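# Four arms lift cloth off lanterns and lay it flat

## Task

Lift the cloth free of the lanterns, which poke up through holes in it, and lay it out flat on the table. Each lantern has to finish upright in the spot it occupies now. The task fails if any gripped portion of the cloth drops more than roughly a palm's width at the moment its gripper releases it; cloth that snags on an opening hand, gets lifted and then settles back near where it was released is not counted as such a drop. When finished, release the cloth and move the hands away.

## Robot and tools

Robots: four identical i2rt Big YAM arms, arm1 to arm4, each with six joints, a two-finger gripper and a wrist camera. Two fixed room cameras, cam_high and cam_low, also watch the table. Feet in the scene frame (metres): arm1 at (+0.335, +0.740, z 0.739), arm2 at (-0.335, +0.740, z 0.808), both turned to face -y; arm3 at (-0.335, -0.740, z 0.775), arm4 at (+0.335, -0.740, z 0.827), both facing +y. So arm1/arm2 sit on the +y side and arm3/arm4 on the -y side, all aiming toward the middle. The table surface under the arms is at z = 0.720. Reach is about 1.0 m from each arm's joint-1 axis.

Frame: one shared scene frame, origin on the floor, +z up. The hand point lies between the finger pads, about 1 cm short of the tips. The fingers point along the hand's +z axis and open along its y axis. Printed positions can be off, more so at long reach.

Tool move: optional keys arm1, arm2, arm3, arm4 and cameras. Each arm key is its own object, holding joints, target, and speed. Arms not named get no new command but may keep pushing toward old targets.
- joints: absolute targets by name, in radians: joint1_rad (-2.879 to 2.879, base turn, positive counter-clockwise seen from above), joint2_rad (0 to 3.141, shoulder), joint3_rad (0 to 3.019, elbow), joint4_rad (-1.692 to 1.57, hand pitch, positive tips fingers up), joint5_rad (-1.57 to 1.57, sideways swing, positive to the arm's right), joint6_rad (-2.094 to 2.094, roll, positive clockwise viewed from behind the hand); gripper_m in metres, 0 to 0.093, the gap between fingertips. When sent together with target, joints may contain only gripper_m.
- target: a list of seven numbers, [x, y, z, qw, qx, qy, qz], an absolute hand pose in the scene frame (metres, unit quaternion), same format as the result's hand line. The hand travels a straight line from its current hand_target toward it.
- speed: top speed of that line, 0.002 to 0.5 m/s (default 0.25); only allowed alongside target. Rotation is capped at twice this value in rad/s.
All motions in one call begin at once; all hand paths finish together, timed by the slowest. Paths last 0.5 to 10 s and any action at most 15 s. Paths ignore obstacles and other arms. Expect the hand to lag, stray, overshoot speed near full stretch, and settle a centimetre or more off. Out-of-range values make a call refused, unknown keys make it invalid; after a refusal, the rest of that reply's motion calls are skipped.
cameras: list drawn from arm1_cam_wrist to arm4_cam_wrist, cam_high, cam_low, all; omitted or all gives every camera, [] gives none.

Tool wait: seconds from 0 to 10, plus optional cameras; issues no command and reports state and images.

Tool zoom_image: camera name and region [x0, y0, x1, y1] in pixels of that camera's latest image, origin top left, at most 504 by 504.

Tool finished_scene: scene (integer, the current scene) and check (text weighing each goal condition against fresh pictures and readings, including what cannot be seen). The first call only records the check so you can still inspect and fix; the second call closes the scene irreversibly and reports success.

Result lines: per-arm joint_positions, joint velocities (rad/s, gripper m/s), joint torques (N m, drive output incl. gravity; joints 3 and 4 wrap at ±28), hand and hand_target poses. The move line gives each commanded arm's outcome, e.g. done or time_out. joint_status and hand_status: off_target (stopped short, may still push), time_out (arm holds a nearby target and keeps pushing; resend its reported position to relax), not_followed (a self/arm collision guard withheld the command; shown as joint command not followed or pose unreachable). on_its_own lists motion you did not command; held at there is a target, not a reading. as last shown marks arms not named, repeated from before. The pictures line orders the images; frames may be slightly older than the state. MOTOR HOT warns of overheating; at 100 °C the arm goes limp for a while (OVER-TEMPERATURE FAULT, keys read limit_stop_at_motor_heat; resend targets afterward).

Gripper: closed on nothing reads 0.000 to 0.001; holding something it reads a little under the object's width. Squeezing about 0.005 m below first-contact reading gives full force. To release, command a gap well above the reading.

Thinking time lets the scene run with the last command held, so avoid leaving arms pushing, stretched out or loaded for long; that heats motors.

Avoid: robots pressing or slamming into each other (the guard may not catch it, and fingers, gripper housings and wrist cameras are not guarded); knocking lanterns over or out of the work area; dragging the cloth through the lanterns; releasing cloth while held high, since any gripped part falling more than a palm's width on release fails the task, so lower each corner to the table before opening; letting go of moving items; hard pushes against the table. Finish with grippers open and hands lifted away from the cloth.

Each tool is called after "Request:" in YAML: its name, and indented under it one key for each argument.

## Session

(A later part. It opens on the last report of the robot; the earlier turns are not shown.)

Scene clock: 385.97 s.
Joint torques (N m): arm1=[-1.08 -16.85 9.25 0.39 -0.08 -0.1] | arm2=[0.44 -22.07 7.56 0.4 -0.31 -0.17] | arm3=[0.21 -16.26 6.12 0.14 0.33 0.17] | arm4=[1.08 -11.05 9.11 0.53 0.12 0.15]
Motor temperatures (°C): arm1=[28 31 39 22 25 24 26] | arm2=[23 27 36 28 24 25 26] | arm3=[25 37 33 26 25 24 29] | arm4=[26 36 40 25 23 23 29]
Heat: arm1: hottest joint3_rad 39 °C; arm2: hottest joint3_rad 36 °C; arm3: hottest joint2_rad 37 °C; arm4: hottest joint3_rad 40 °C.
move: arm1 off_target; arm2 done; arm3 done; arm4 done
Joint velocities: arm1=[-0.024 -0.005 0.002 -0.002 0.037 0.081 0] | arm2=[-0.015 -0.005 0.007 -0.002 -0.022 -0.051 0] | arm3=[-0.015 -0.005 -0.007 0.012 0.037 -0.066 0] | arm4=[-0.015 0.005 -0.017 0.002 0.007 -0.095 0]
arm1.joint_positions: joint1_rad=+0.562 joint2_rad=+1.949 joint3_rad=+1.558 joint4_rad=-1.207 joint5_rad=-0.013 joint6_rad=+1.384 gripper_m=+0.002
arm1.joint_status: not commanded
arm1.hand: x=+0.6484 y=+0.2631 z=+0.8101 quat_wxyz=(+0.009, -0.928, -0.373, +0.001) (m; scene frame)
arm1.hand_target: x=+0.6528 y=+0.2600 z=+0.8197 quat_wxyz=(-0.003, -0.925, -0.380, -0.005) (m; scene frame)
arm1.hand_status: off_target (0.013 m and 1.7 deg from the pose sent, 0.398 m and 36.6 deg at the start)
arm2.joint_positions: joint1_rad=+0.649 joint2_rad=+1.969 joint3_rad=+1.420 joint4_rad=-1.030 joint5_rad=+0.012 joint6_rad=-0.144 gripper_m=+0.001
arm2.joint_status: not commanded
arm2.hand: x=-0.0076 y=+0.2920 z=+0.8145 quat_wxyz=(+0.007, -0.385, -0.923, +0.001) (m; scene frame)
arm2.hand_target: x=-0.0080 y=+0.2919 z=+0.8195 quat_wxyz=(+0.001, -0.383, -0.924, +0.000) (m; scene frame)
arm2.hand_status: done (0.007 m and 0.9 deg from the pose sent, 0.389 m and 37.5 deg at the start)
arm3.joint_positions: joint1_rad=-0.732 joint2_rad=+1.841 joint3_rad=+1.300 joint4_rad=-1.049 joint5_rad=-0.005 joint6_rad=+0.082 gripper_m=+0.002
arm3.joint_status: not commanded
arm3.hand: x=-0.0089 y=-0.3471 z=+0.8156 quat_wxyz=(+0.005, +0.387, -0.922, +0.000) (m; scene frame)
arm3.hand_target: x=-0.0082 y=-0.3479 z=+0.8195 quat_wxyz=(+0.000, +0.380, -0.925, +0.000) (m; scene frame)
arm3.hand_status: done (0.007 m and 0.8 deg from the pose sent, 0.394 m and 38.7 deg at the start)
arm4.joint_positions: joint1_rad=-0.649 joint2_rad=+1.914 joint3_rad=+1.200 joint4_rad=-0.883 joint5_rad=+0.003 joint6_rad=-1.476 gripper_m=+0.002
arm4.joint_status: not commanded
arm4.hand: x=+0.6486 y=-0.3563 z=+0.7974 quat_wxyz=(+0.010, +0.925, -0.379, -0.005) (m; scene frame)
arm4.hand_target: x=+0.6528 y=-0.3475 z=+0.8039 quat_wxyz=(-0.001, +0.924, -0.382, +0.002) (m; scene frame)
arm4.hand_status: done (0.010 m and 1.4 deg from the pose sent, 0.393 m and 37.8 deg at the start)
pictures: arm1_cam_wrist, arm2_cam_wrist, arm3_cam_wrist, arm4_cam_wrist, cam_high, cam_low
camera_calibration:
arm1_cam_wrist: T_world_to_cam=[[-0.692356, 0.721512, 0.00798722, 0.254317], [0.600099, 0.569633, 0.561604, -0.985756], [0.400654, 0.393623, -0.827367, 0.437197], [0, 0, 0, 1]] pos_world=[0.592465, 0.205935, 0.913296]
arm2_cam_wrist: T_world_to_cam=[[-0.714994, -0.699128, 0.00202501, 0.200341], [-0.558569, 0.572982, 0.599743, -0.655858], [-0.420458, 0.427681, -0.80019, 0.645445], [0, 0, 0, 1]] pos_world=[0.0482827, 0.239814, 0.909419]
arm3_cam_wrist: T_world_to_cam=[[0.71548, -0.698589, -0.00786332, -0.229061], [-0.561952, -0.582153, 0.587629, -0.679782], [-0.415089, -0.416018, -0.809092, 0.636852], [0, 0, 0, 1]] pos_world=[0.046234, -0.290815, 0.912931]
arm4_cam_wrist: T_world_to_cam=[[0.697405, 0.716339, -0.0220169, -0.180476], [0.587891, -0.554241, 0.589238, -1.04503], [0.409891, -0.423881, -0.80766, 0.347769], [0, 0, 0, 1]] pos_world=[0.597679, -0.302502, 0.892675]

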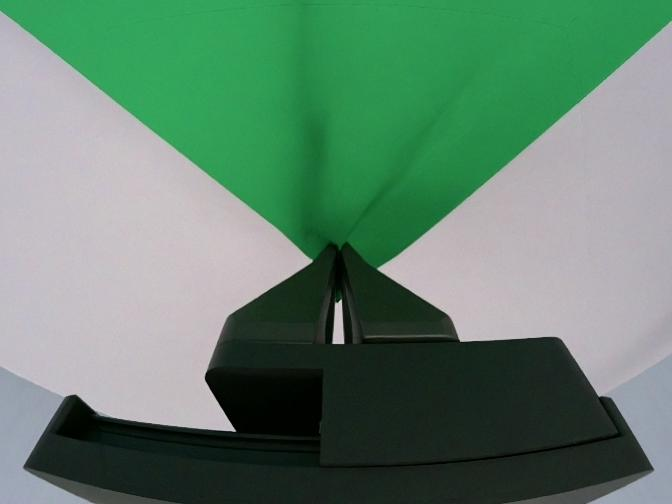

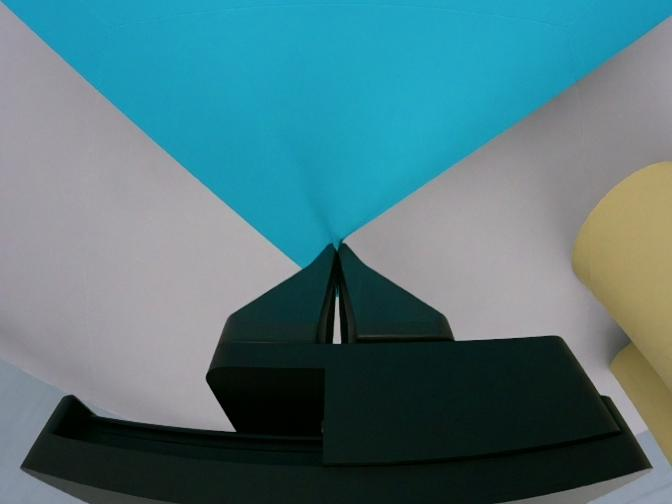

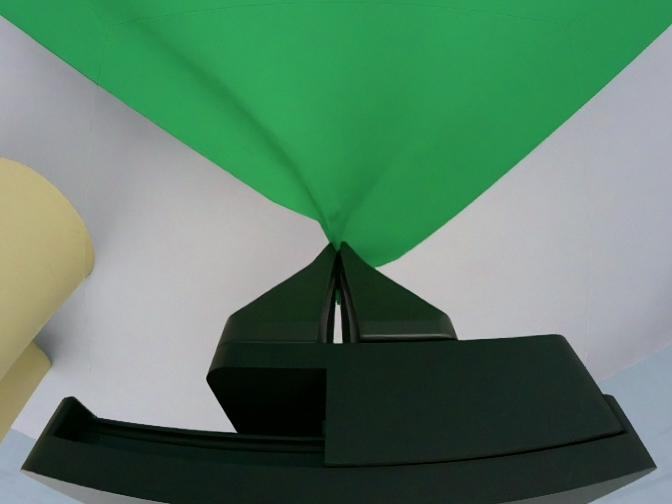

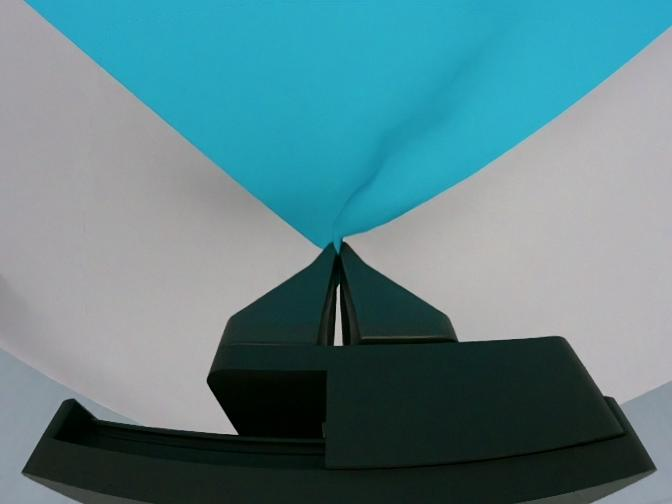

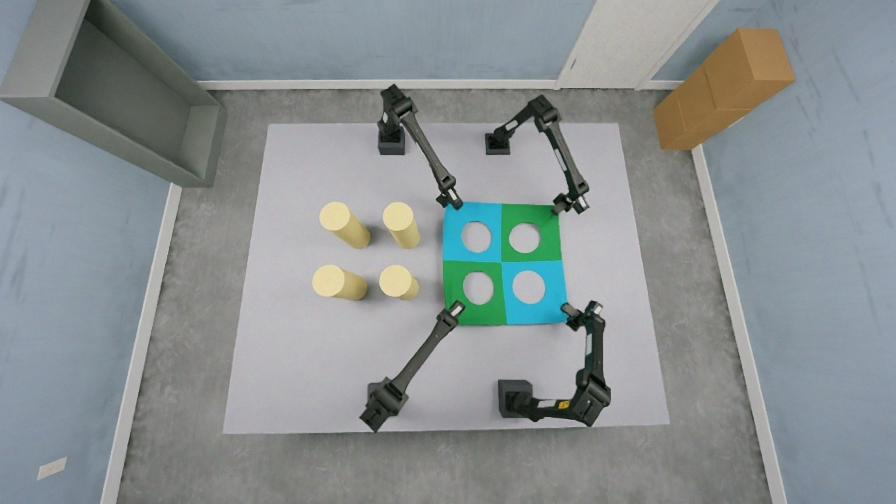

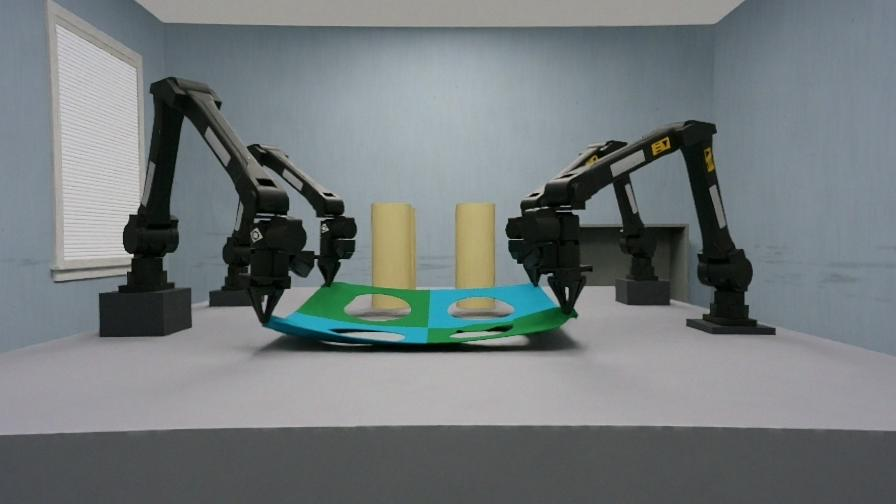

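Request:
move:
  arm1: {"target": [0.662, 0.265, 0.743, 0, 0.9239, 0.3827, 0], "speed": 0.12}
  arm2: {"target": [-0.0124, 0.296, 0.741, 0, 0.3827, 0.9239, 0], "speed": 0.12}
  arm3: {"target": [-0.011, -0.352, 0.740, 0, 0.3827, -0.9239, 0], "speed": 0.12}
  arm4: {"target": [0.658, -0.357, 0.747, 0, 0.9239, -0.3827, 0], "speed": 0.12}
  cameras: ["arm1_cam_wrist", "arm2_cam_wrist", "arm3_cam_wrist", "arm4_cam_wrist", "cam_high", "cam_low"]

Scene clock: 397.57 s.
Joint torques (N m): arm1=[-0.67 -15.03 8.13 0.4 0.19 0.08] | arm2=[0.26 -21.07 6.09 0.47 -0.31 -0.19] | arm3=[0.09 -15.15 5.24 0.21 0.26 0.09] | arm4=[-0.73 -10.34 7.15 0.66 0 -0.03]
Motor temperatures (°C): arm1=[28 32 39 22 24 24 26] | arm2=[23 28 35 28 24 25 26] | arm3=[25 36 33 26 25 24 29] | arm4=[26 36 38 25 22 23 29]
Heat: arm1: hottest joint3_rad 39 °C; arm2: hottest joint3_rad 35 °C; arm3: hottest joint2_rad 36 °C; arm4: hottest joint3_rad 38 °C.
move: arm1 done; arm2 done; arm3 done; arm4 done
Joint velocities: arm1=[-0.005 0.005 -0.012 -0.017 0.022 0.022 0.001] | arm2=[-0.005 0.005 -0.007 0.007 0.051 -0.037 0.001] | arm3=[0.015 0.005 -0.002 -0.007 -0.051 -0.007 0] | arm4=[-0.015 -0.005 -0.027 -0.007 -0.066 -0.037 0]
arm1.joint_positions: joint1_rad=+0.576 joint2_rad=+2.023 joint3_rad=+1.489 joint4_rad=-1.054 joint5_rad=-0.012 joint6_rad=+1.383 gripper_m=+0.002
arm1.joint_status: not commanded
arm1.hand: x=+0.6554 y=+0.2650 z=+0.7452 quat_wxyz=(+0.004, -0.925, -0.379, +0.001) (m; scene frame)
arm1.hand_target: x=+0.6617 y=+0.2658 z=+0.7429 quat_wxyz=(+0.000, -0.924, -0.383, +0.000) (m; scene frame)
arm1.hand_status: done (0.007 m and 0.7 deg from the pose sent, 0.068 m and 1.7 deg at the start)
arm2.joint_positions: joint1_rad=+0.648 joint2_rad=+2.058 joint3_rad=+1.356 joint4_rad=-0.851 joint5_rad=+0.010 joint6_rad=-0.144 gripper_m=+0.001
arm2.joint_status: not commanded
arm2.hand: x=-0.0073 y=+0.2920 z=+0.7471 quat_wxyz=(-0.005, -0.386, -0.923, +0.007) (m; scene frame)
arm2.hand_target: x=-0.0127 y=+0.2968 z=+0.7412 quat_wxyz=(+0.000, -0.383, -0.924, +0.000) (m; scene frame)
arm2.hand_status: done (0.009 m and 1.0 deg from the pose sent, 0.074 m and 0.9 deg at the start)
arm3.joint_positions: joint1_rad=-0.732 joint2_rad=+1.932 joint3_rad=+1.218 joint4_rad=-0.858 joint5_rad=-0.004 joint6_rad=+0.083 gripper_m=+0.002
arm3.joint_status: not commanded
arm3.hand: x=-0.0102 y=-0.3491 z=+0.7457 quat_wxyz=(-0.004, +0.387, -0.922, -0.004) (m; scene frame)
arm3.hand_target: x=-0.0116 y=-0.3527 z=+0.7408 quat_wxyz=(+0.000, +0.383, -0.924, +0.000) (m; scene frame)
arm3.hand_status: done (0.006 m and 0.8 deg from the pose sent, 0.076 m and 0.8 deg at the start)
arm4.joint_positions: joint1_rad=-0.649 joint2_rad=+1.997 joint3_rad=+1.180 joint4_rad=-0.756 joint5_rad=+0.003 joint6_rad=-1.475 gripper_m=+0.002
arm4.joint_status: not commanded
arm4.hand: x=+0.6522 y=-0.3514 z=+0.7521 quat_wxyz=(-0.002, +0.925, -0.380, -0.002) (m; scene frame)
arm4.hand_target: x=+0.6580 y=-0.3569 z=+0.7468 quat_wxyz=(+0.000, +0.924, -0.383, +0.000) (m; scene frame)
arm4.hand_status: done (0.010 m and 0.4 deg from the pose sent, 0.051 m and 1.4 deg at the start)
pictures: arm1_cam_wrist, arm2_cam_wrist, arm3_cam_wrist, arm4_cam_wrist, cam_high, cam_low
camera_calibration:
arm1_cam_wrist: T_world_to_cam=[[-0.702583, 0.7116, -0.00166801, 0.274852], [0.589516, 0.583356, 0.558719, -0.949101], [0.398557, 0.391563, -0.829355, 0.383377], [0, 0, 0, 1]] pos_world=[0.599818, 0.207963, 0.848695]
arm2_cam_wrist: T_world_to_cam=[[-0.715625, -0.698479, 0.0030098, 0.199764], [-0.568551, 0.585, 0.578381, -0.602914], [-0.405747, 0.412192, -0.815761, 0.607945], [0, 0, 0, 1]] pos_world=[0.0468408, 0.241645, 0.844051]
arm3_cam_wrist: T_world_to_cam=[[0.715325, -0.698743, -0.00824281, -0.229808], [-0.569752, -0.590021, 0.572065, -0.631835], [-0.40459, -0.404516, -0.820167, 0.591317], [0, 0, 0, 1]] pos_world=[0.0436389, -0.294175, 0.844535]
arm4_cam_wrist: T_world_to_cam=[[0.69823, 0.715869, 0.00267653, -0.206765], [0.578145, -0.566097, 0.587608, -1.0143], [0.422165, -0.408738, -0.809142, 0.310222], [0, 0, 0, 1]] pos_world=[0.599818, -0.299376, 0.847577]

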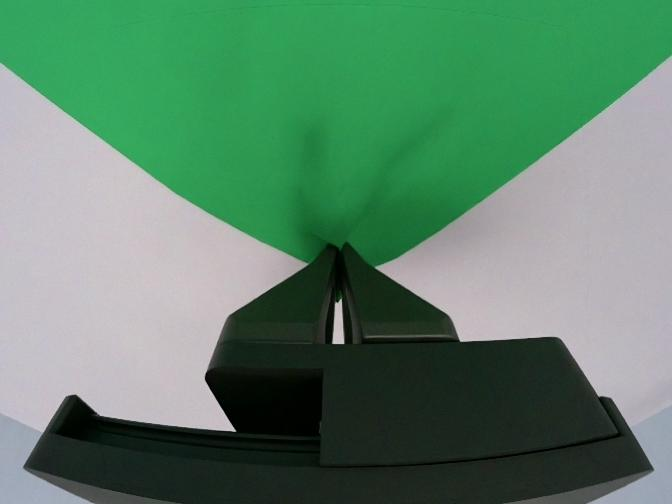

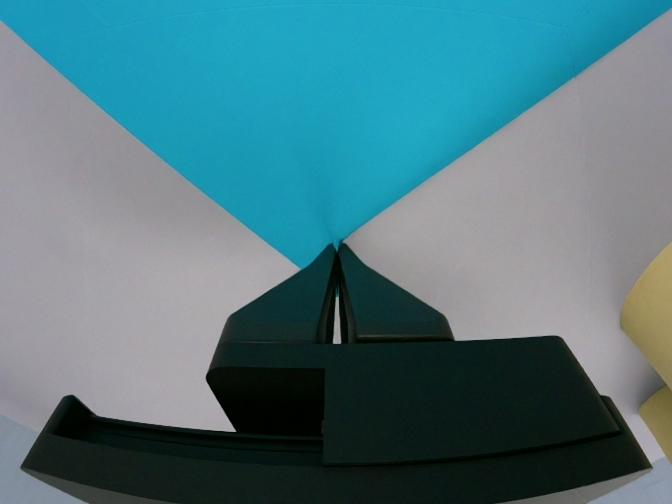

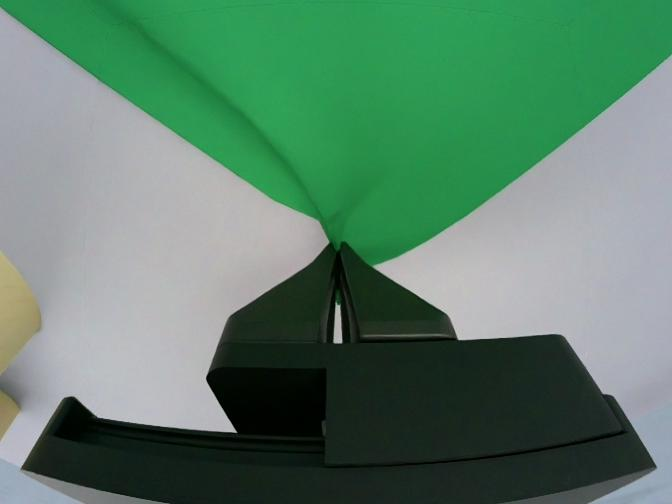

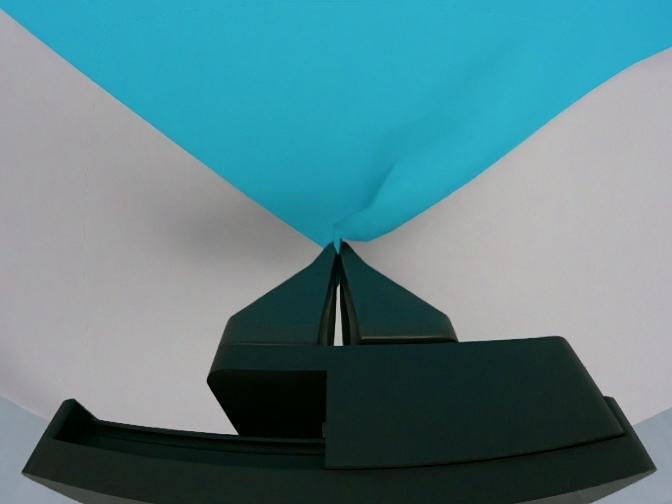

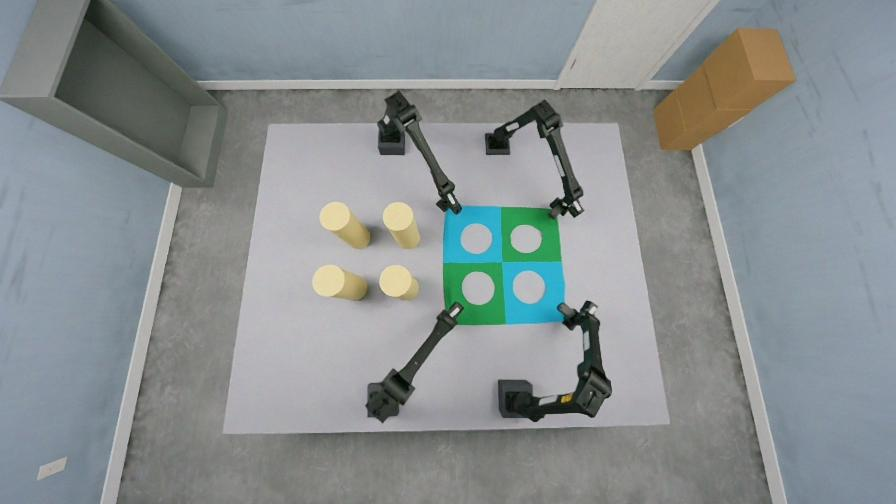

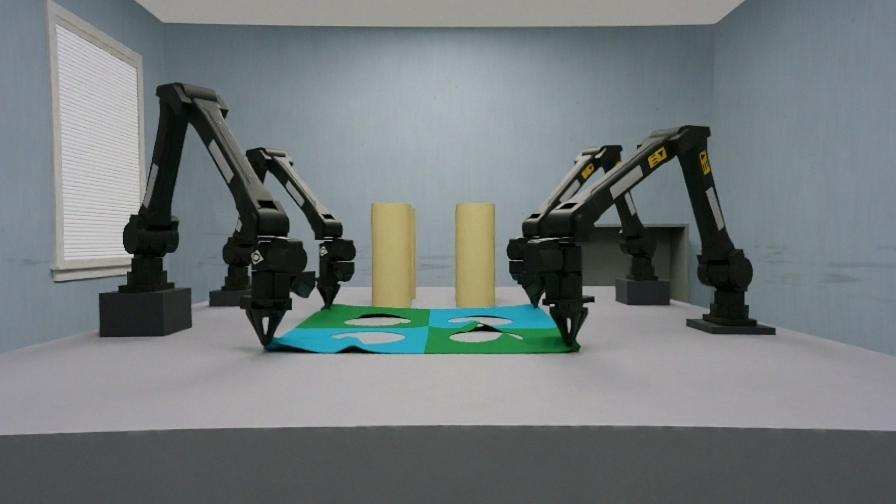

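Request:
zoom_image:
  camera: "cam_low"
  region: [240, 270, 610, 370]

Request:
zoom_image:
  camera: "cam_high"
  region: [425, 190, 600, 340]

Scaled by 1.362.

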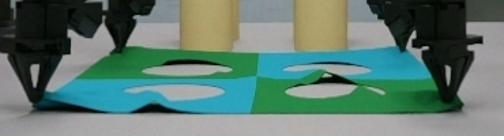

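Scaled by 2.880.

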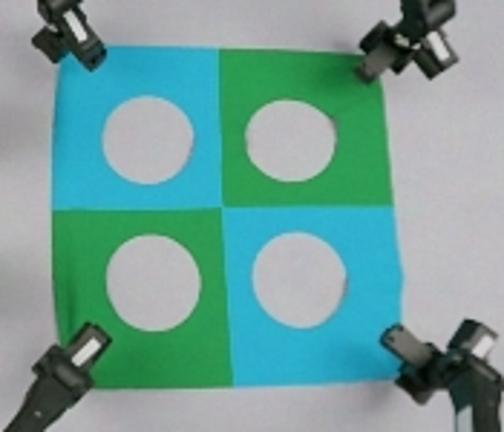

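Request:
move:
  arm1: {"target": [0.678, 0.282, 0.734, 0, 0.9239, 0.3827, 0], "speed": 0.06}
  arm2: {"target": [-0.029, 0.313, 0.732, 0, 0.3827, 0.9239, 0], "speed": 0.06}
  arm3: {"target": [-0.028, -0.369, 0.731, 0, 0.3827, -0.9239, 0], "speed": 0.06}
  arm4: {"target": [0.674, -0.373, 0.738, 0, 0.9239, -0.3827, 0], "speed": 0.06}
  cameras: ["arm1_cam_wrist", "arm4_cam_wrist", "cam_high", "cam_low"]

Request:
zoom_image:
  camera: "cam_low"
  region: [240, 270, 610, 370]

Request:
zoom_image:
  camera: "cam_high"
  region: [425, 190, 600, 340]

Scene clock: 403.70 s.
Joint torques (N m): arm1=[0.73 -15.03 8.13 0.59 -0.22 0.12] | arm2=[0.26 -21.42 4.49 -0.1 -0.26 -0.23] | arm3=[0.26 -16.73 3.73 -0.36 0.26 0.14] | arm4=[-1.61 -10.05 7.05 0.8 0.05 -0.09]
Motor temperatures (°C): arm1=[28 32 38 22 24 24 26] | arm2=[23 28 34 28 24 25 26] | arm3=[25 36 33 26 24 24 29] | arm4=[26 36 38 25 22 23 29]
Heat: arm1: hottest joint3_rad 38 °C; arm2: hottest joint3_rad 34 °C; arm3: hottest joint2_rad 36 °C; arm4: hottest joint3_rad 38 °C.
move: arm1 off_target; arm2 off_target; arm3 off_target; arm4 off_target
Joint velocities: arm1=[-0.015 -0.005 0.002 -0.012 -0.066 -0.022 0] | arm2=[0.015 0.015 -0.007 -0.002 0.007 -0.066 0] | arm3=[-0.015 0.005 0.022 -0.007 -0.037 -0.051 0] | arm4=[0.005 -0.015 -0.007 -0.007 0.066 0.007 0]
arm1.joint_positions: joint1_rad=+0.600 joint2_rad=+2.023 joint3_rad=+1.467 joint4_rad=-1.032 joint5_rad=-0.002 joint6_rad=+1.413 gripper_m=+0.002
arm1.joint_status: not commanded
arm1.hand: x=+0.6628 y=+0.2754 z=+0.7378 quat_wxyz=(+0.004, -0.926, -0.377, +0.006) (m; scene frame)
arm1.hand_target: x=+0.6776 y=+0.2825 z=+0.7342 quat_wxyz=(+0.000, -0.924, -0.383, +0.000) (m; scene frame)
arm1.hand_status: off_target (0.017 m and 1.1 deg from the pose sent, 0.030 m and 0.7 deg at the start)
arm2.joint_positions: joint1_rad=+0.642 joint2_rad=+2.041 joint3_rad=+1.292 joint4_rad=-0.782 joint5_rad=+0.008 joint6_rad=-0.148 gripper_m=+0.001
arm2.joint_status: not commanded
arm2.hand: x=-0.0169 y=+0.2999 z=+0.7377 quat_wxyz=(-0.014, -0.387, -0.922, +0.012) (m; scene frame)
arm2.hand_target: x=-0.0286 y=+0.3133 z=+0.7323 quat_wxyz=(+0.000, -0.383, -0.924, +0.000) (m; scene frame)
arm2.hand_status: off_target (0.019 m and 2.2 deg from the pose sent, 0.034 m and 1.0 deg at the start)
arm3.joint_positions: joint1_rad=-0.730 joint2_rad=+1.926 joint3_rad=+1.157 joint4_rad=-0.790 joint5_rad=-0.004 joint6_rad=+0.083 gripper_m=+0.002
arm3.joint_status: not commanded
arm3.hand: x=-0.0192 y=-0.3588 z=+0.7311 quat_wxyz=(-0.009, +0.387, -0.922, -0.007) (m; scene frame)
arm3.hand_target: x=-0.0279 y=-0.3694 z=+0.7310 quat_wxyz=(+0.000, +0.383, -0.924, +0.000) (m; scene frame)
arm3.hand_status: off_target (0.013 m and 1.5 deg from the pose sent, 0.031 m and 0.8 deg at the start)
arm4.joint_positions: joint1_rad=-0.685 joint2_rad=+2.006 joint3_rad=+1.172 joint4_rad=-0.738 joint5_rad=+0.002 joint6_rad=-1.514 gripper_m=+0.002
arm4.joint_status: not commanded
arm4.hand: x=+0.6645 y=-0.3643 z=+0.7453 quat_wxyz=(-0.002, +0.926, -0.379, -0.002) (m; scene frame)
arm4.hand_target: x=+0.6739 y=-0.3732 z=+0.7382 quat_wxyz=(+0.000, +0.924, -0.383, +0.000) (m; scene frame)
arm4.hand_status: off_target (0.015 m and 0.6 deg from the pose sent, 0.034 m and 0.4 deg at the start)
pictures: arm1_cam_wrist, arm4_cam_wrist, cam_high, cam_low
camera_calibration:
arm1_cam_wrist: T_world_to_cam=[[-0.698563, 0.715548, 0.000572113, 0.267174], [0.59754, 0.582916, 0.550595, -0.9546], [0.393644, 0.384967, -0.834772, 0.37927], [0, 0, 0, 1]] pos_world=[0.607752, 0.219269, 0.84205]
arm4_cam_wrist: T_world_to_cam=[[0.696316, 0.717731, 0.0025348, -0.204039], [0.580054, -0.56482, 0.586955, -1.02508], [0.422707, -0.407235, -0.809616, 0.294785], [0, 0, 0, 1]] pos_world=[0.61207, -0.312493, 0.840856]

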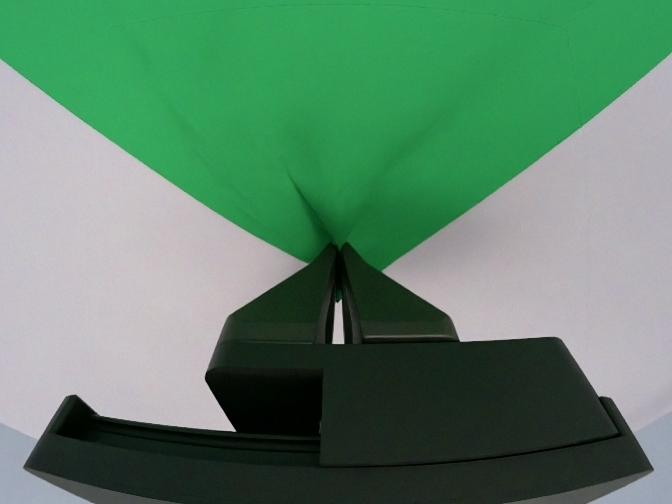

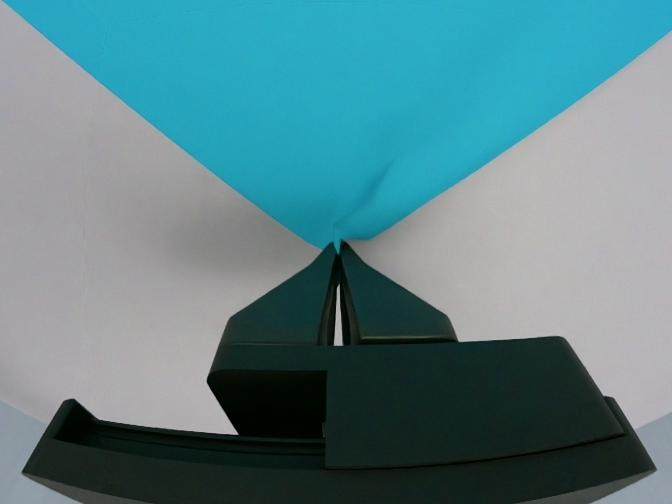

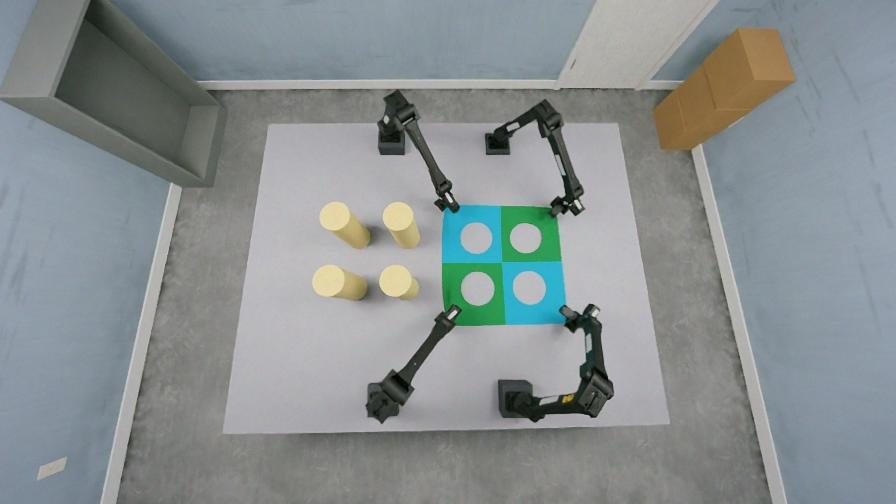

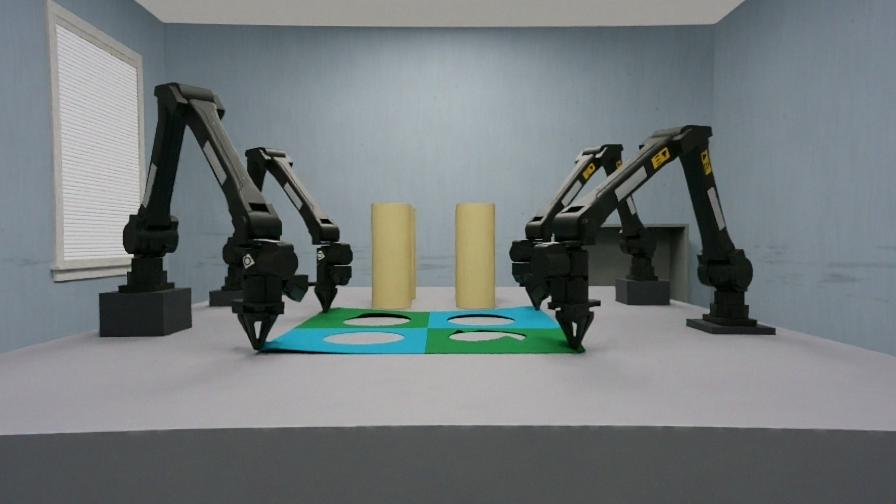

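Scaled by 1.362.

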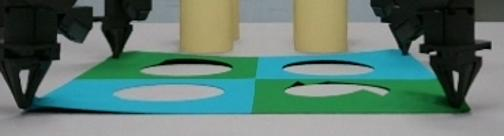

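Scaled by 2.880.

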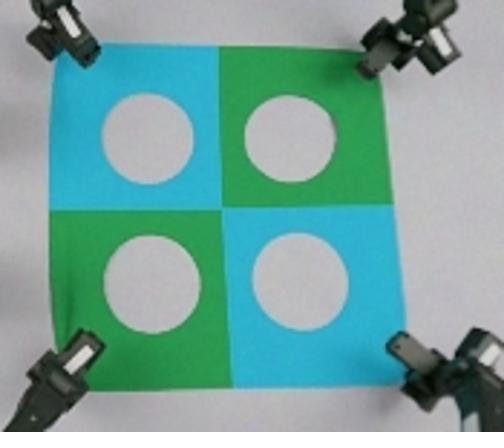

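Request:
move:
  arm1: {"joints": {"gripper_m": 0.06}}
  arm2: {"joints": {"gripper_m": 0.06}}
  arm3: {"joints": {"gripper_m": 0.06}}
  arm4: {"joints": {"gripper_m": 0.06}}
  cameras: ["arm1_cam_wrist", "arm2_cam_wrist", "arm3_cam_wrist", "arm4_cam_wrist", "cam_high", "cam_low"]

Request:
zoom_image:
  camera: "cam_low"
  region: [240, 270, 610, 370]

Scene clock: 408.73 s.
Joint torques (N m): arm1=[-1.44 -14.97 8.03 0.36 0.1 0.13] | arm2=[0.09 -21.42 6.28 -0.03 -0.18 -0.18] | arm3=[0.44 -16.03 4.74 -0.35 0.07 0.12] | arm4=[-0.5 -10.05 7.06 0.58 -0.03 -0.08]
Motor temperatures (°C): arm1=[28 32 38 22 24 24 26] | arm2=[23 27 34 28 24 25 26] | arm3=[25 36 32 26 24 24 29] | arm4=[26 36 37 25 22 23 29]
Heat: arm1: hottest joint3_rad 38 °C; arm2: hottest joint3_rad 34 °C; arm3: hottest joint2_rad 36 °C; arm4: hottest joint3_rad 37 °C.
move: arm1 done; arm2 done; arm3 done; arm4 done
Joint velocities: arm1=[-0.005 -0.015 -0.007 -0.012 -0.066 -0.037 0.001] | arm2=[-0.015 0.005 0.002 -0.012 0.066 -0.022 0] | arm3=[-0.005 -0.005 -0.002 -0.007 0.051 -0.051 0] | arm4=[0.005 -0.015 -0.017 -0.007 -0.051 0.007 0]
arm1.joint_positions: joint1_rad=+0.625 joint2_rad=+2.023 joint3_rad=+1.467 joint4_rad=-1.026 joint5_rad=-0.009 joint6_rad=+1.414 gripper_m=+0.060
arm1.joint_status: all done
arm1.hand: x=+0.6760 y=+0.2833 z=+0.7376 quat_wxyz=(+0.002, -0.922, -0.388, +0.002) (m; scene frame)
arm1.hand_target: x=+0.6776 y=+0.2825 z=+0.7342 quat_wxyz=(+0.001, -0.924, -0.383, +0.000) (m; scene frame)
arm1.hand_status: not commanded
arm2.joint_positions: joint1_rad=+0.642 joint2_rad=+2.041 joint3_rad=+1.266 joint4_rad=-0.785 joint5_rad=+0.006 joint6_rad=-0.151 gripper_m=+0.060
arm2.joint_status: all done
arm2.hand: x=-0.0246 y=+0.3112 z=+0.7307 quat_wxyz=(-0.003, -0.385, -0.923, +0.004) (m; scene frame)
arm2.hand_target: x=-0.0285 y=+0.3132 z=+0.7324 quat_wxyz=(+0.000, -0.383, -0.924, +0.000) (m; scene frame)
arm2.hand_status: not commanded
arm3.joint_positions: joint1_rad=-0.731 joint2_rad=+1.921 joint3_rad=+1.141 joint4_rad=-0.791 joint5_rad=+0.002 joint6_rad=+0.085 gripper_m=+0.060
arm3.joint_status: all done
arm3.hand: x=-0.0226 y=-0.3654 z=+0.7290 quat_wxyz=(-0.006, +0.386, -0.922, -0.002) (m; scene frame)
arm3.hand_target: x=-0.0278 y=-0.3693 z=+0.7311 quat_wxyz=(+0.000, +0.383, -0.924, +0.000) (m; scene frame)
arm3.hand_status: not commanded
arm4.joint_positions: joint1_rad=-0.698 joint2_rad=+2.006 joint3_rad=+1.172 joint4_rad=-0.733 joint5_rad=+0.004 joint6_rad=-1.515 gripper_m=+0.060
arm4.joint_status: all done
arm4.hand: x=+0.6704 y=-0.3677 z=+0.7453 quat_wxyz=(-0.004, +0.923, -0.384, +0.000) (m; scene frame)
arm4.hand_target: x=+0.6740 y=-0.3733 z=+0.7382 quat_wxyz=(+0.000, +0.924, -0.383, +0.000) (m; scene frame)
arm4.hand_status: not commanded
pictures: arm1_cam_wrist, arm2_cam_wrist, arm3_cam_wrist, arm4_cam_wrist, cam_high, cam_low
camera_calibration:
arm1_cam_wrist: T_world_to_cam=[[-0.715547, 0.69854, -0.00584249, 0.291814], [0.578598, 0.59733, 0.555357, -0.96175], [0.391429, 0.394004, -0.831592, 0.36749], [0, 0, 0, 1]] pos_world=[0.621427, 0.225846, 0.84142]
arm2_cam_wrist: T_world_to_cam=[[-0.715048, -0.699074, -0.00121648, 0.20408], [-0.568352, 0.580324, 0.583267, -0.616604], [-0.407041, 0.417755, -0.81228, 0.57529], [0, 0, 0, 1]] pos_world=[0.0296457, 0.260166, 0.82719]
arm3_cam_wrist: T_world_to_cam=[[0.714236, -0.699901, -0.00220737, -0.237297], [-0.573504, -0.587053, 0.571368, -0.637437], [-0.401197, -0.406826, -0.820691, 0.565575], [0, 0, 0, 1]] pos_world=[0.0308197, -0.310203, 0.82785]
arm4_cam_wrist: T_world_to_cam=[[0.70395, 0.710205, 0.00787744, -0.217499], [0.57108, -0.572575, 0.588239, -1.02816], [0.422281, -0.409593, -0.808649, 0.289596], [0, 0, 0, 1]] pos_world=[0.617978, -0.315611, 0.840697]

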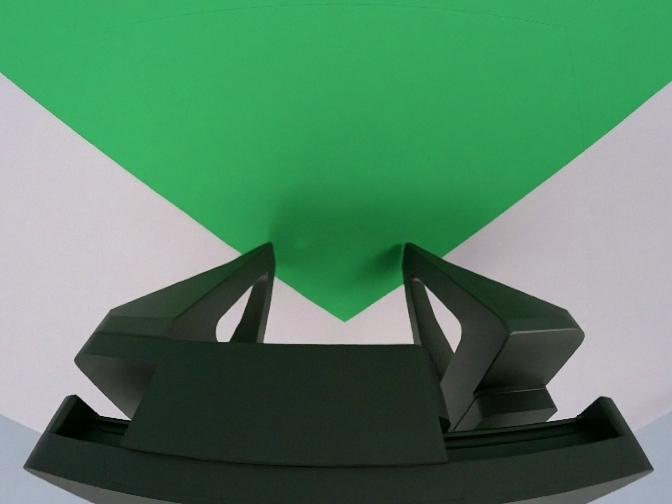

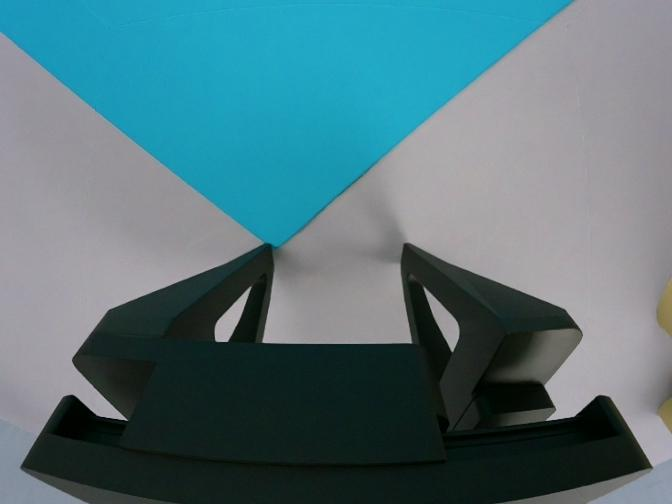

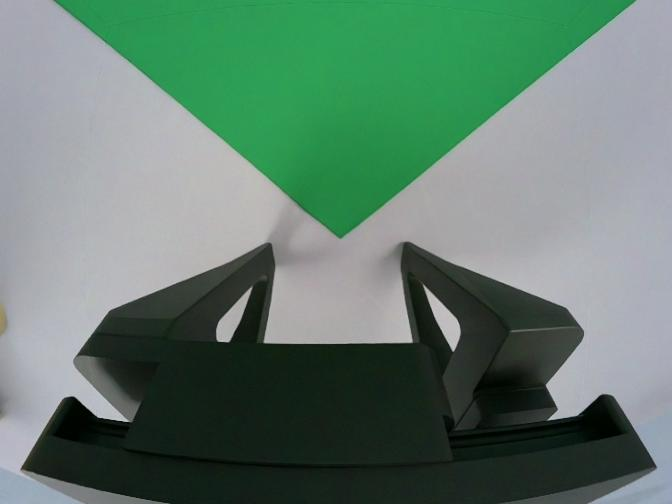

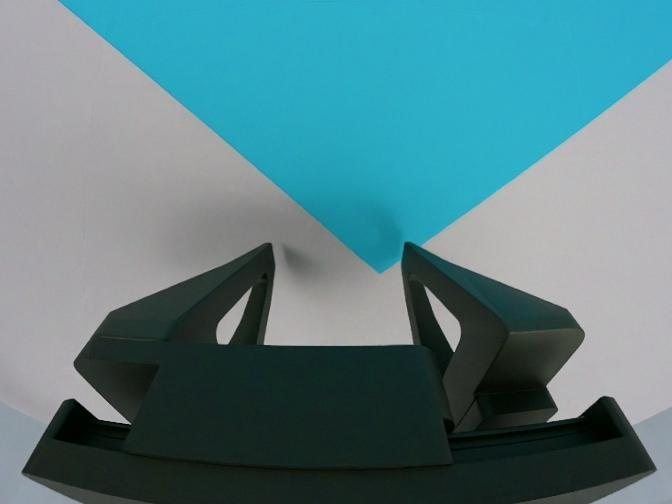

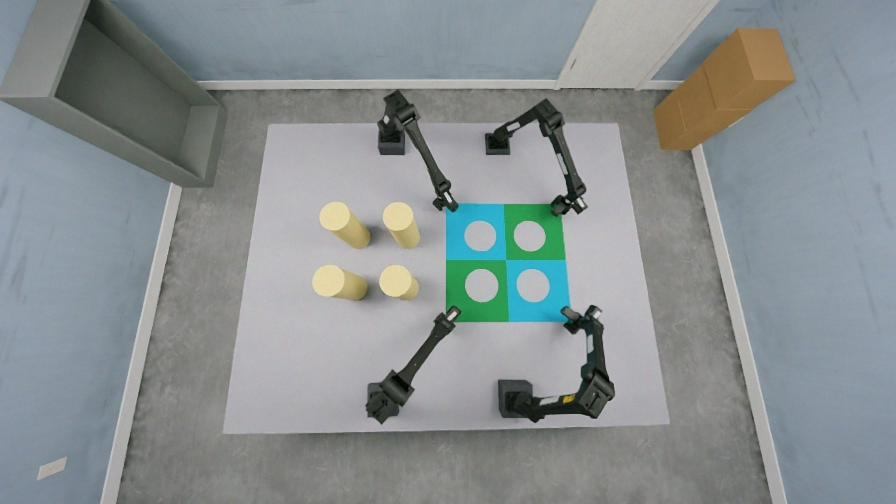

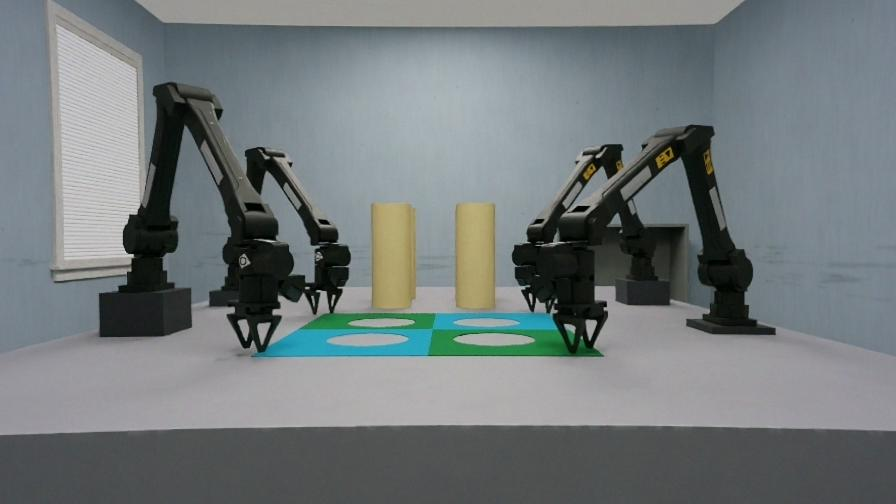

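Scaled by 1.362.

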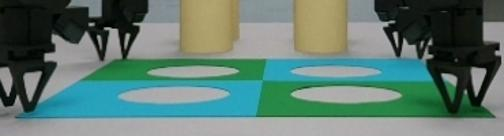

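Request:
move:
  arm1: {"target": [0.680, 0.30, 0.90, 0, 0.9239, 0.3827, 0], "speed": 0.25}
  arm2: {"target": [-0.04, 0.33, 0.90, 0, 0.3827, 0.9239, 0], "speed": 0.25}
  arm3: {"target": [-0.04, -0.385, 0.90, 0, 0.3827, -0.9239, 0], "speed": 0.25}
  arm4: {"target": [0.680, -0.385, 0.90, 0, 0.9239, -0.3827, 0], "speed": 0.25}
  cameras: ["cam_high", "cam_low", "arm1_cam_wrist"]

Request:
zoom_image:
  camera: "cam_high"
  region: [300, 180, 600, 348]

Scene clock: 413.27 s.
Joint torques (N m): arm1=[-0.91 -14.1 12.78 -0.35 0.11 0.2] | arm2=[0.56 -18.02 12.53 -0.1 -0.16 -0.15] | arm3=[0.09 -13.63 9.63 -0.42 0.06 0.09] | arm4=[-0.62 -8.64 12.11 -0.06 -0.02 -0.08]
Motor temperatures (°C): arm1=[28 32 37 22 24 24 26] | arm2=[23 27 34 28 24 25 25] | arm3=[25 36 32 26 24 24 28] | arm4=[26 36 36 25 22 23 28]
Heat: arm1: hottest joint3_rad 37 °C; arm2: hottest joint3_rad 34 °C; arm3: hottest joint2_rad 36 °C; arm4: hottest joint2_rad 36 °C.
move: arm1 off_target; arm2 off_target; arm3 off_target; arm4 off_target
Joint velocities: arm1=[-0.015 -0.005 -0.002 -0.017 -0.007 -0.037 0] | arm2=[-0.015 -0.005 -0.012 -0.007 -0.095 -0.037 -0.001] | arm3=[0.005 0.005 -0.007 0.002 0.022 0.037 -0.001] | arm4=[-0.015 0.005 -0.022 0.002 -0.022 -0.051 0]
arm1.joint_positions: joint1_rad=+0.637 joint2_rad=+1.838 joint3_rad=+1.602 joint4_rad=-1.374 joint5_rad=-0.010 joint6_rad=+1.429 gripper_m=+0.060
arm1.joint_status: not commanded
arm1.hand: x=+0.6699 y=+0.3063 z=+0.8863 quat_wxyz=(+0.015, -0.922, -0.386, +0.005) (m; scene frame)
arm1.hand_target: x=+0.6804 y=+0.2995 z=+0.9004 quat_wxyz=(+0.000, -0.924, -0.383, +0.000) (m; scene frame)
arm1.hand_status: off_target (0.018 m and 1.9 deg from the pose sent, 0.163 m and 0.7 deg at the start)
arm2.joint_positions: joint1_rad=+0.642 joint2_rad=+1.748 joint3_rad=+1.283 joint4_rad=-1.147 joint5_rad=+0.006 joint6_rad=-0.151 gripper_m=+0.060
arm2.joint_status: not commanded
arm2.hand: x=-0.0500 y=+0.3453 z=+0.8810 quat_wxyz=(+0.019, -0.385, -0.923, -0.010) (m; scene frame)
arm2.hand_target: x=-0.0393 y=+0.3295 z=+0.9001 quat_wxyz=(+0.000, -0.383, -0.924, +0.000) (m; scene frame)
arm2.hand_status: off_target (0.026 m and 2.5 deg from the pose sent, 0.171 m and 0.6 deg at the start)
arm3.joint_positions: joint1_rad=-0.731 joint2_rad=+1.640 joint3_rad=+1.211 joint4_rad=-1.195 joint5_rad=+0.001 joint6_rad=+0.085 gripper_m=+0.060
arm3.joint_status: not commanded
arm3.hand: x=-0.0475 y=-0.3951 z=+0.8795 quat_wxyz=(+0.018, +0.386, -0.922, +0.010) (m; scene frame)
arm3.hand_target: x=-0.0388 y=-0.3839 z=+0.8988 quat_wxyz=(+0.000, +0.383, -0.924, +0.000) (m; scene frame)
arm3.hand_status: off_target (0.024 m and 2.4 deg from the pose sent, 0.173 m and 0.8 deg at the start)
arm4.joint_positions: joint1_rad=-0.719 joint2_rad=+1.734 joint3_rad=+1.240 joint4_rad=-1.095 joint5_rad=+0.005 joint6_rad=-1.538 gripper_m=+0.060
arm4.joint_status: not commanded
arm4.hand: x=+0.6660 y=-0.3897 z=+0.8949 quat_wxyz=(+0.007, +0.924, -0.383, -0.004) (m; scene frame)
arm4.hand_target: x=+0.6791 y=-0.3861 z=+0.9010 quat_wxyz=(+0.000, +0.924, -0.383, +0.000) (m; scene frame)
arm4.hand_status: off_target (0.016 m and 0.9 deg from the pose sent, 0.156 m and 0.5 deg at the start)
pictures: arm1_cam_wrist, cam_high, cam_low
camera_calibration:
arm1_cam_wrist: T_world_to_cam=[[-0.713587, 0.700253, 0.0209821, 0.246652], [0.589089, 0.583558, 0.558958, -1.06053], [0.379167, 0.411225, -0.828931, 0.48504], [0, 0, 0, 1]] pos_world=[0.616844, 0.246703, 0.989682]

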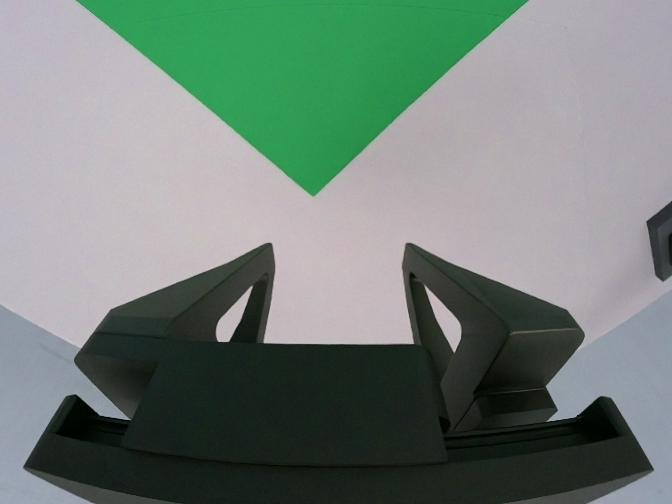

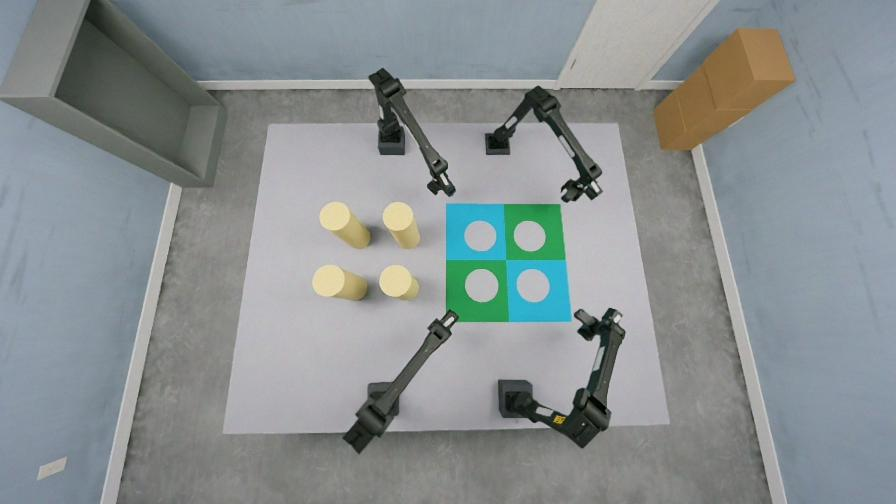

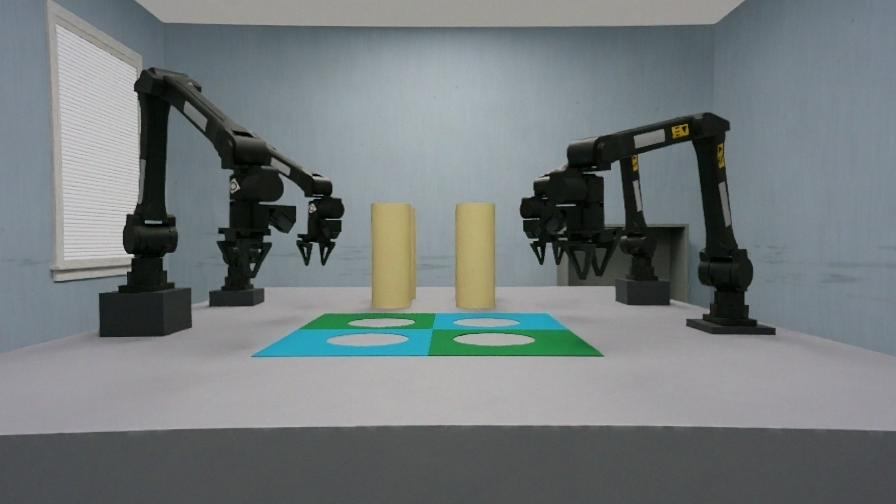

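Scaled by 1.680.

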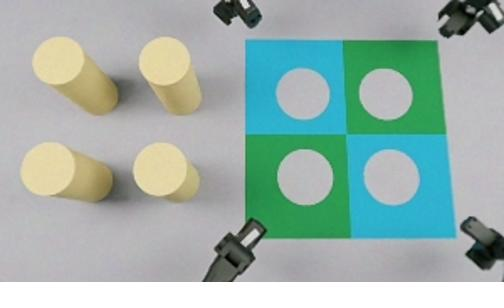

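Request:
zoom_image:
  camera: "cam_high"
  region: [300, 180, 468, 348]

Request:
zoom_image:
  camera: "cam_low"
  region: [240, 180, 610, 370]

Scaled by 3.000.

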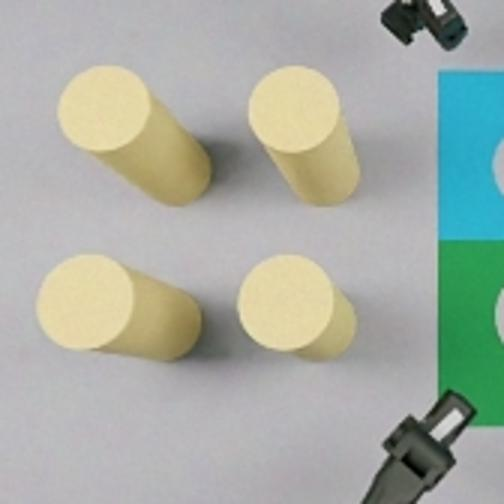

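Scaled by 1.362.

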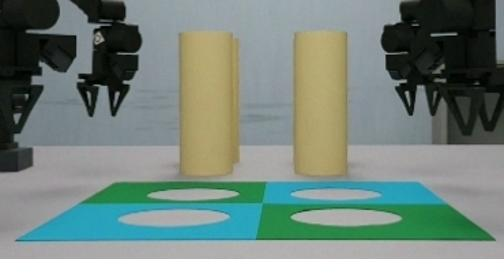

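Request:
finished_scene:
  scene: 1
  check: "Cloth off the lanterns: cam_high and cam_low show the cloth wholly on the right half of the table, all four holes empty, its left edge about 0.1 m clear of the nearest lanterns. Flat: cam_low's grazing view shows straight edges, round hole rims and no folds or raised parts; cam_high shows a square outline. Lanterns: all four stand upright; top centres in cam_high are within about 5 mm of those after the first test lift and about 5-8 mm of the initial ones (they were nudged slightly while the cloth was dragged at a single corner); this small shift is the one way the condition might be missed. Drops: grips were opened with the fingertips at most 1-2 cm above the table. Clear: all hands are open and about 0.15 m above the table, outside the cloth's corners, touching nothing. Nothing was knocked off the table."

This call ended nothing. Check each condition that your pictures could not show: look closer or test it, and mend what is not met. Then call finished_scene again.


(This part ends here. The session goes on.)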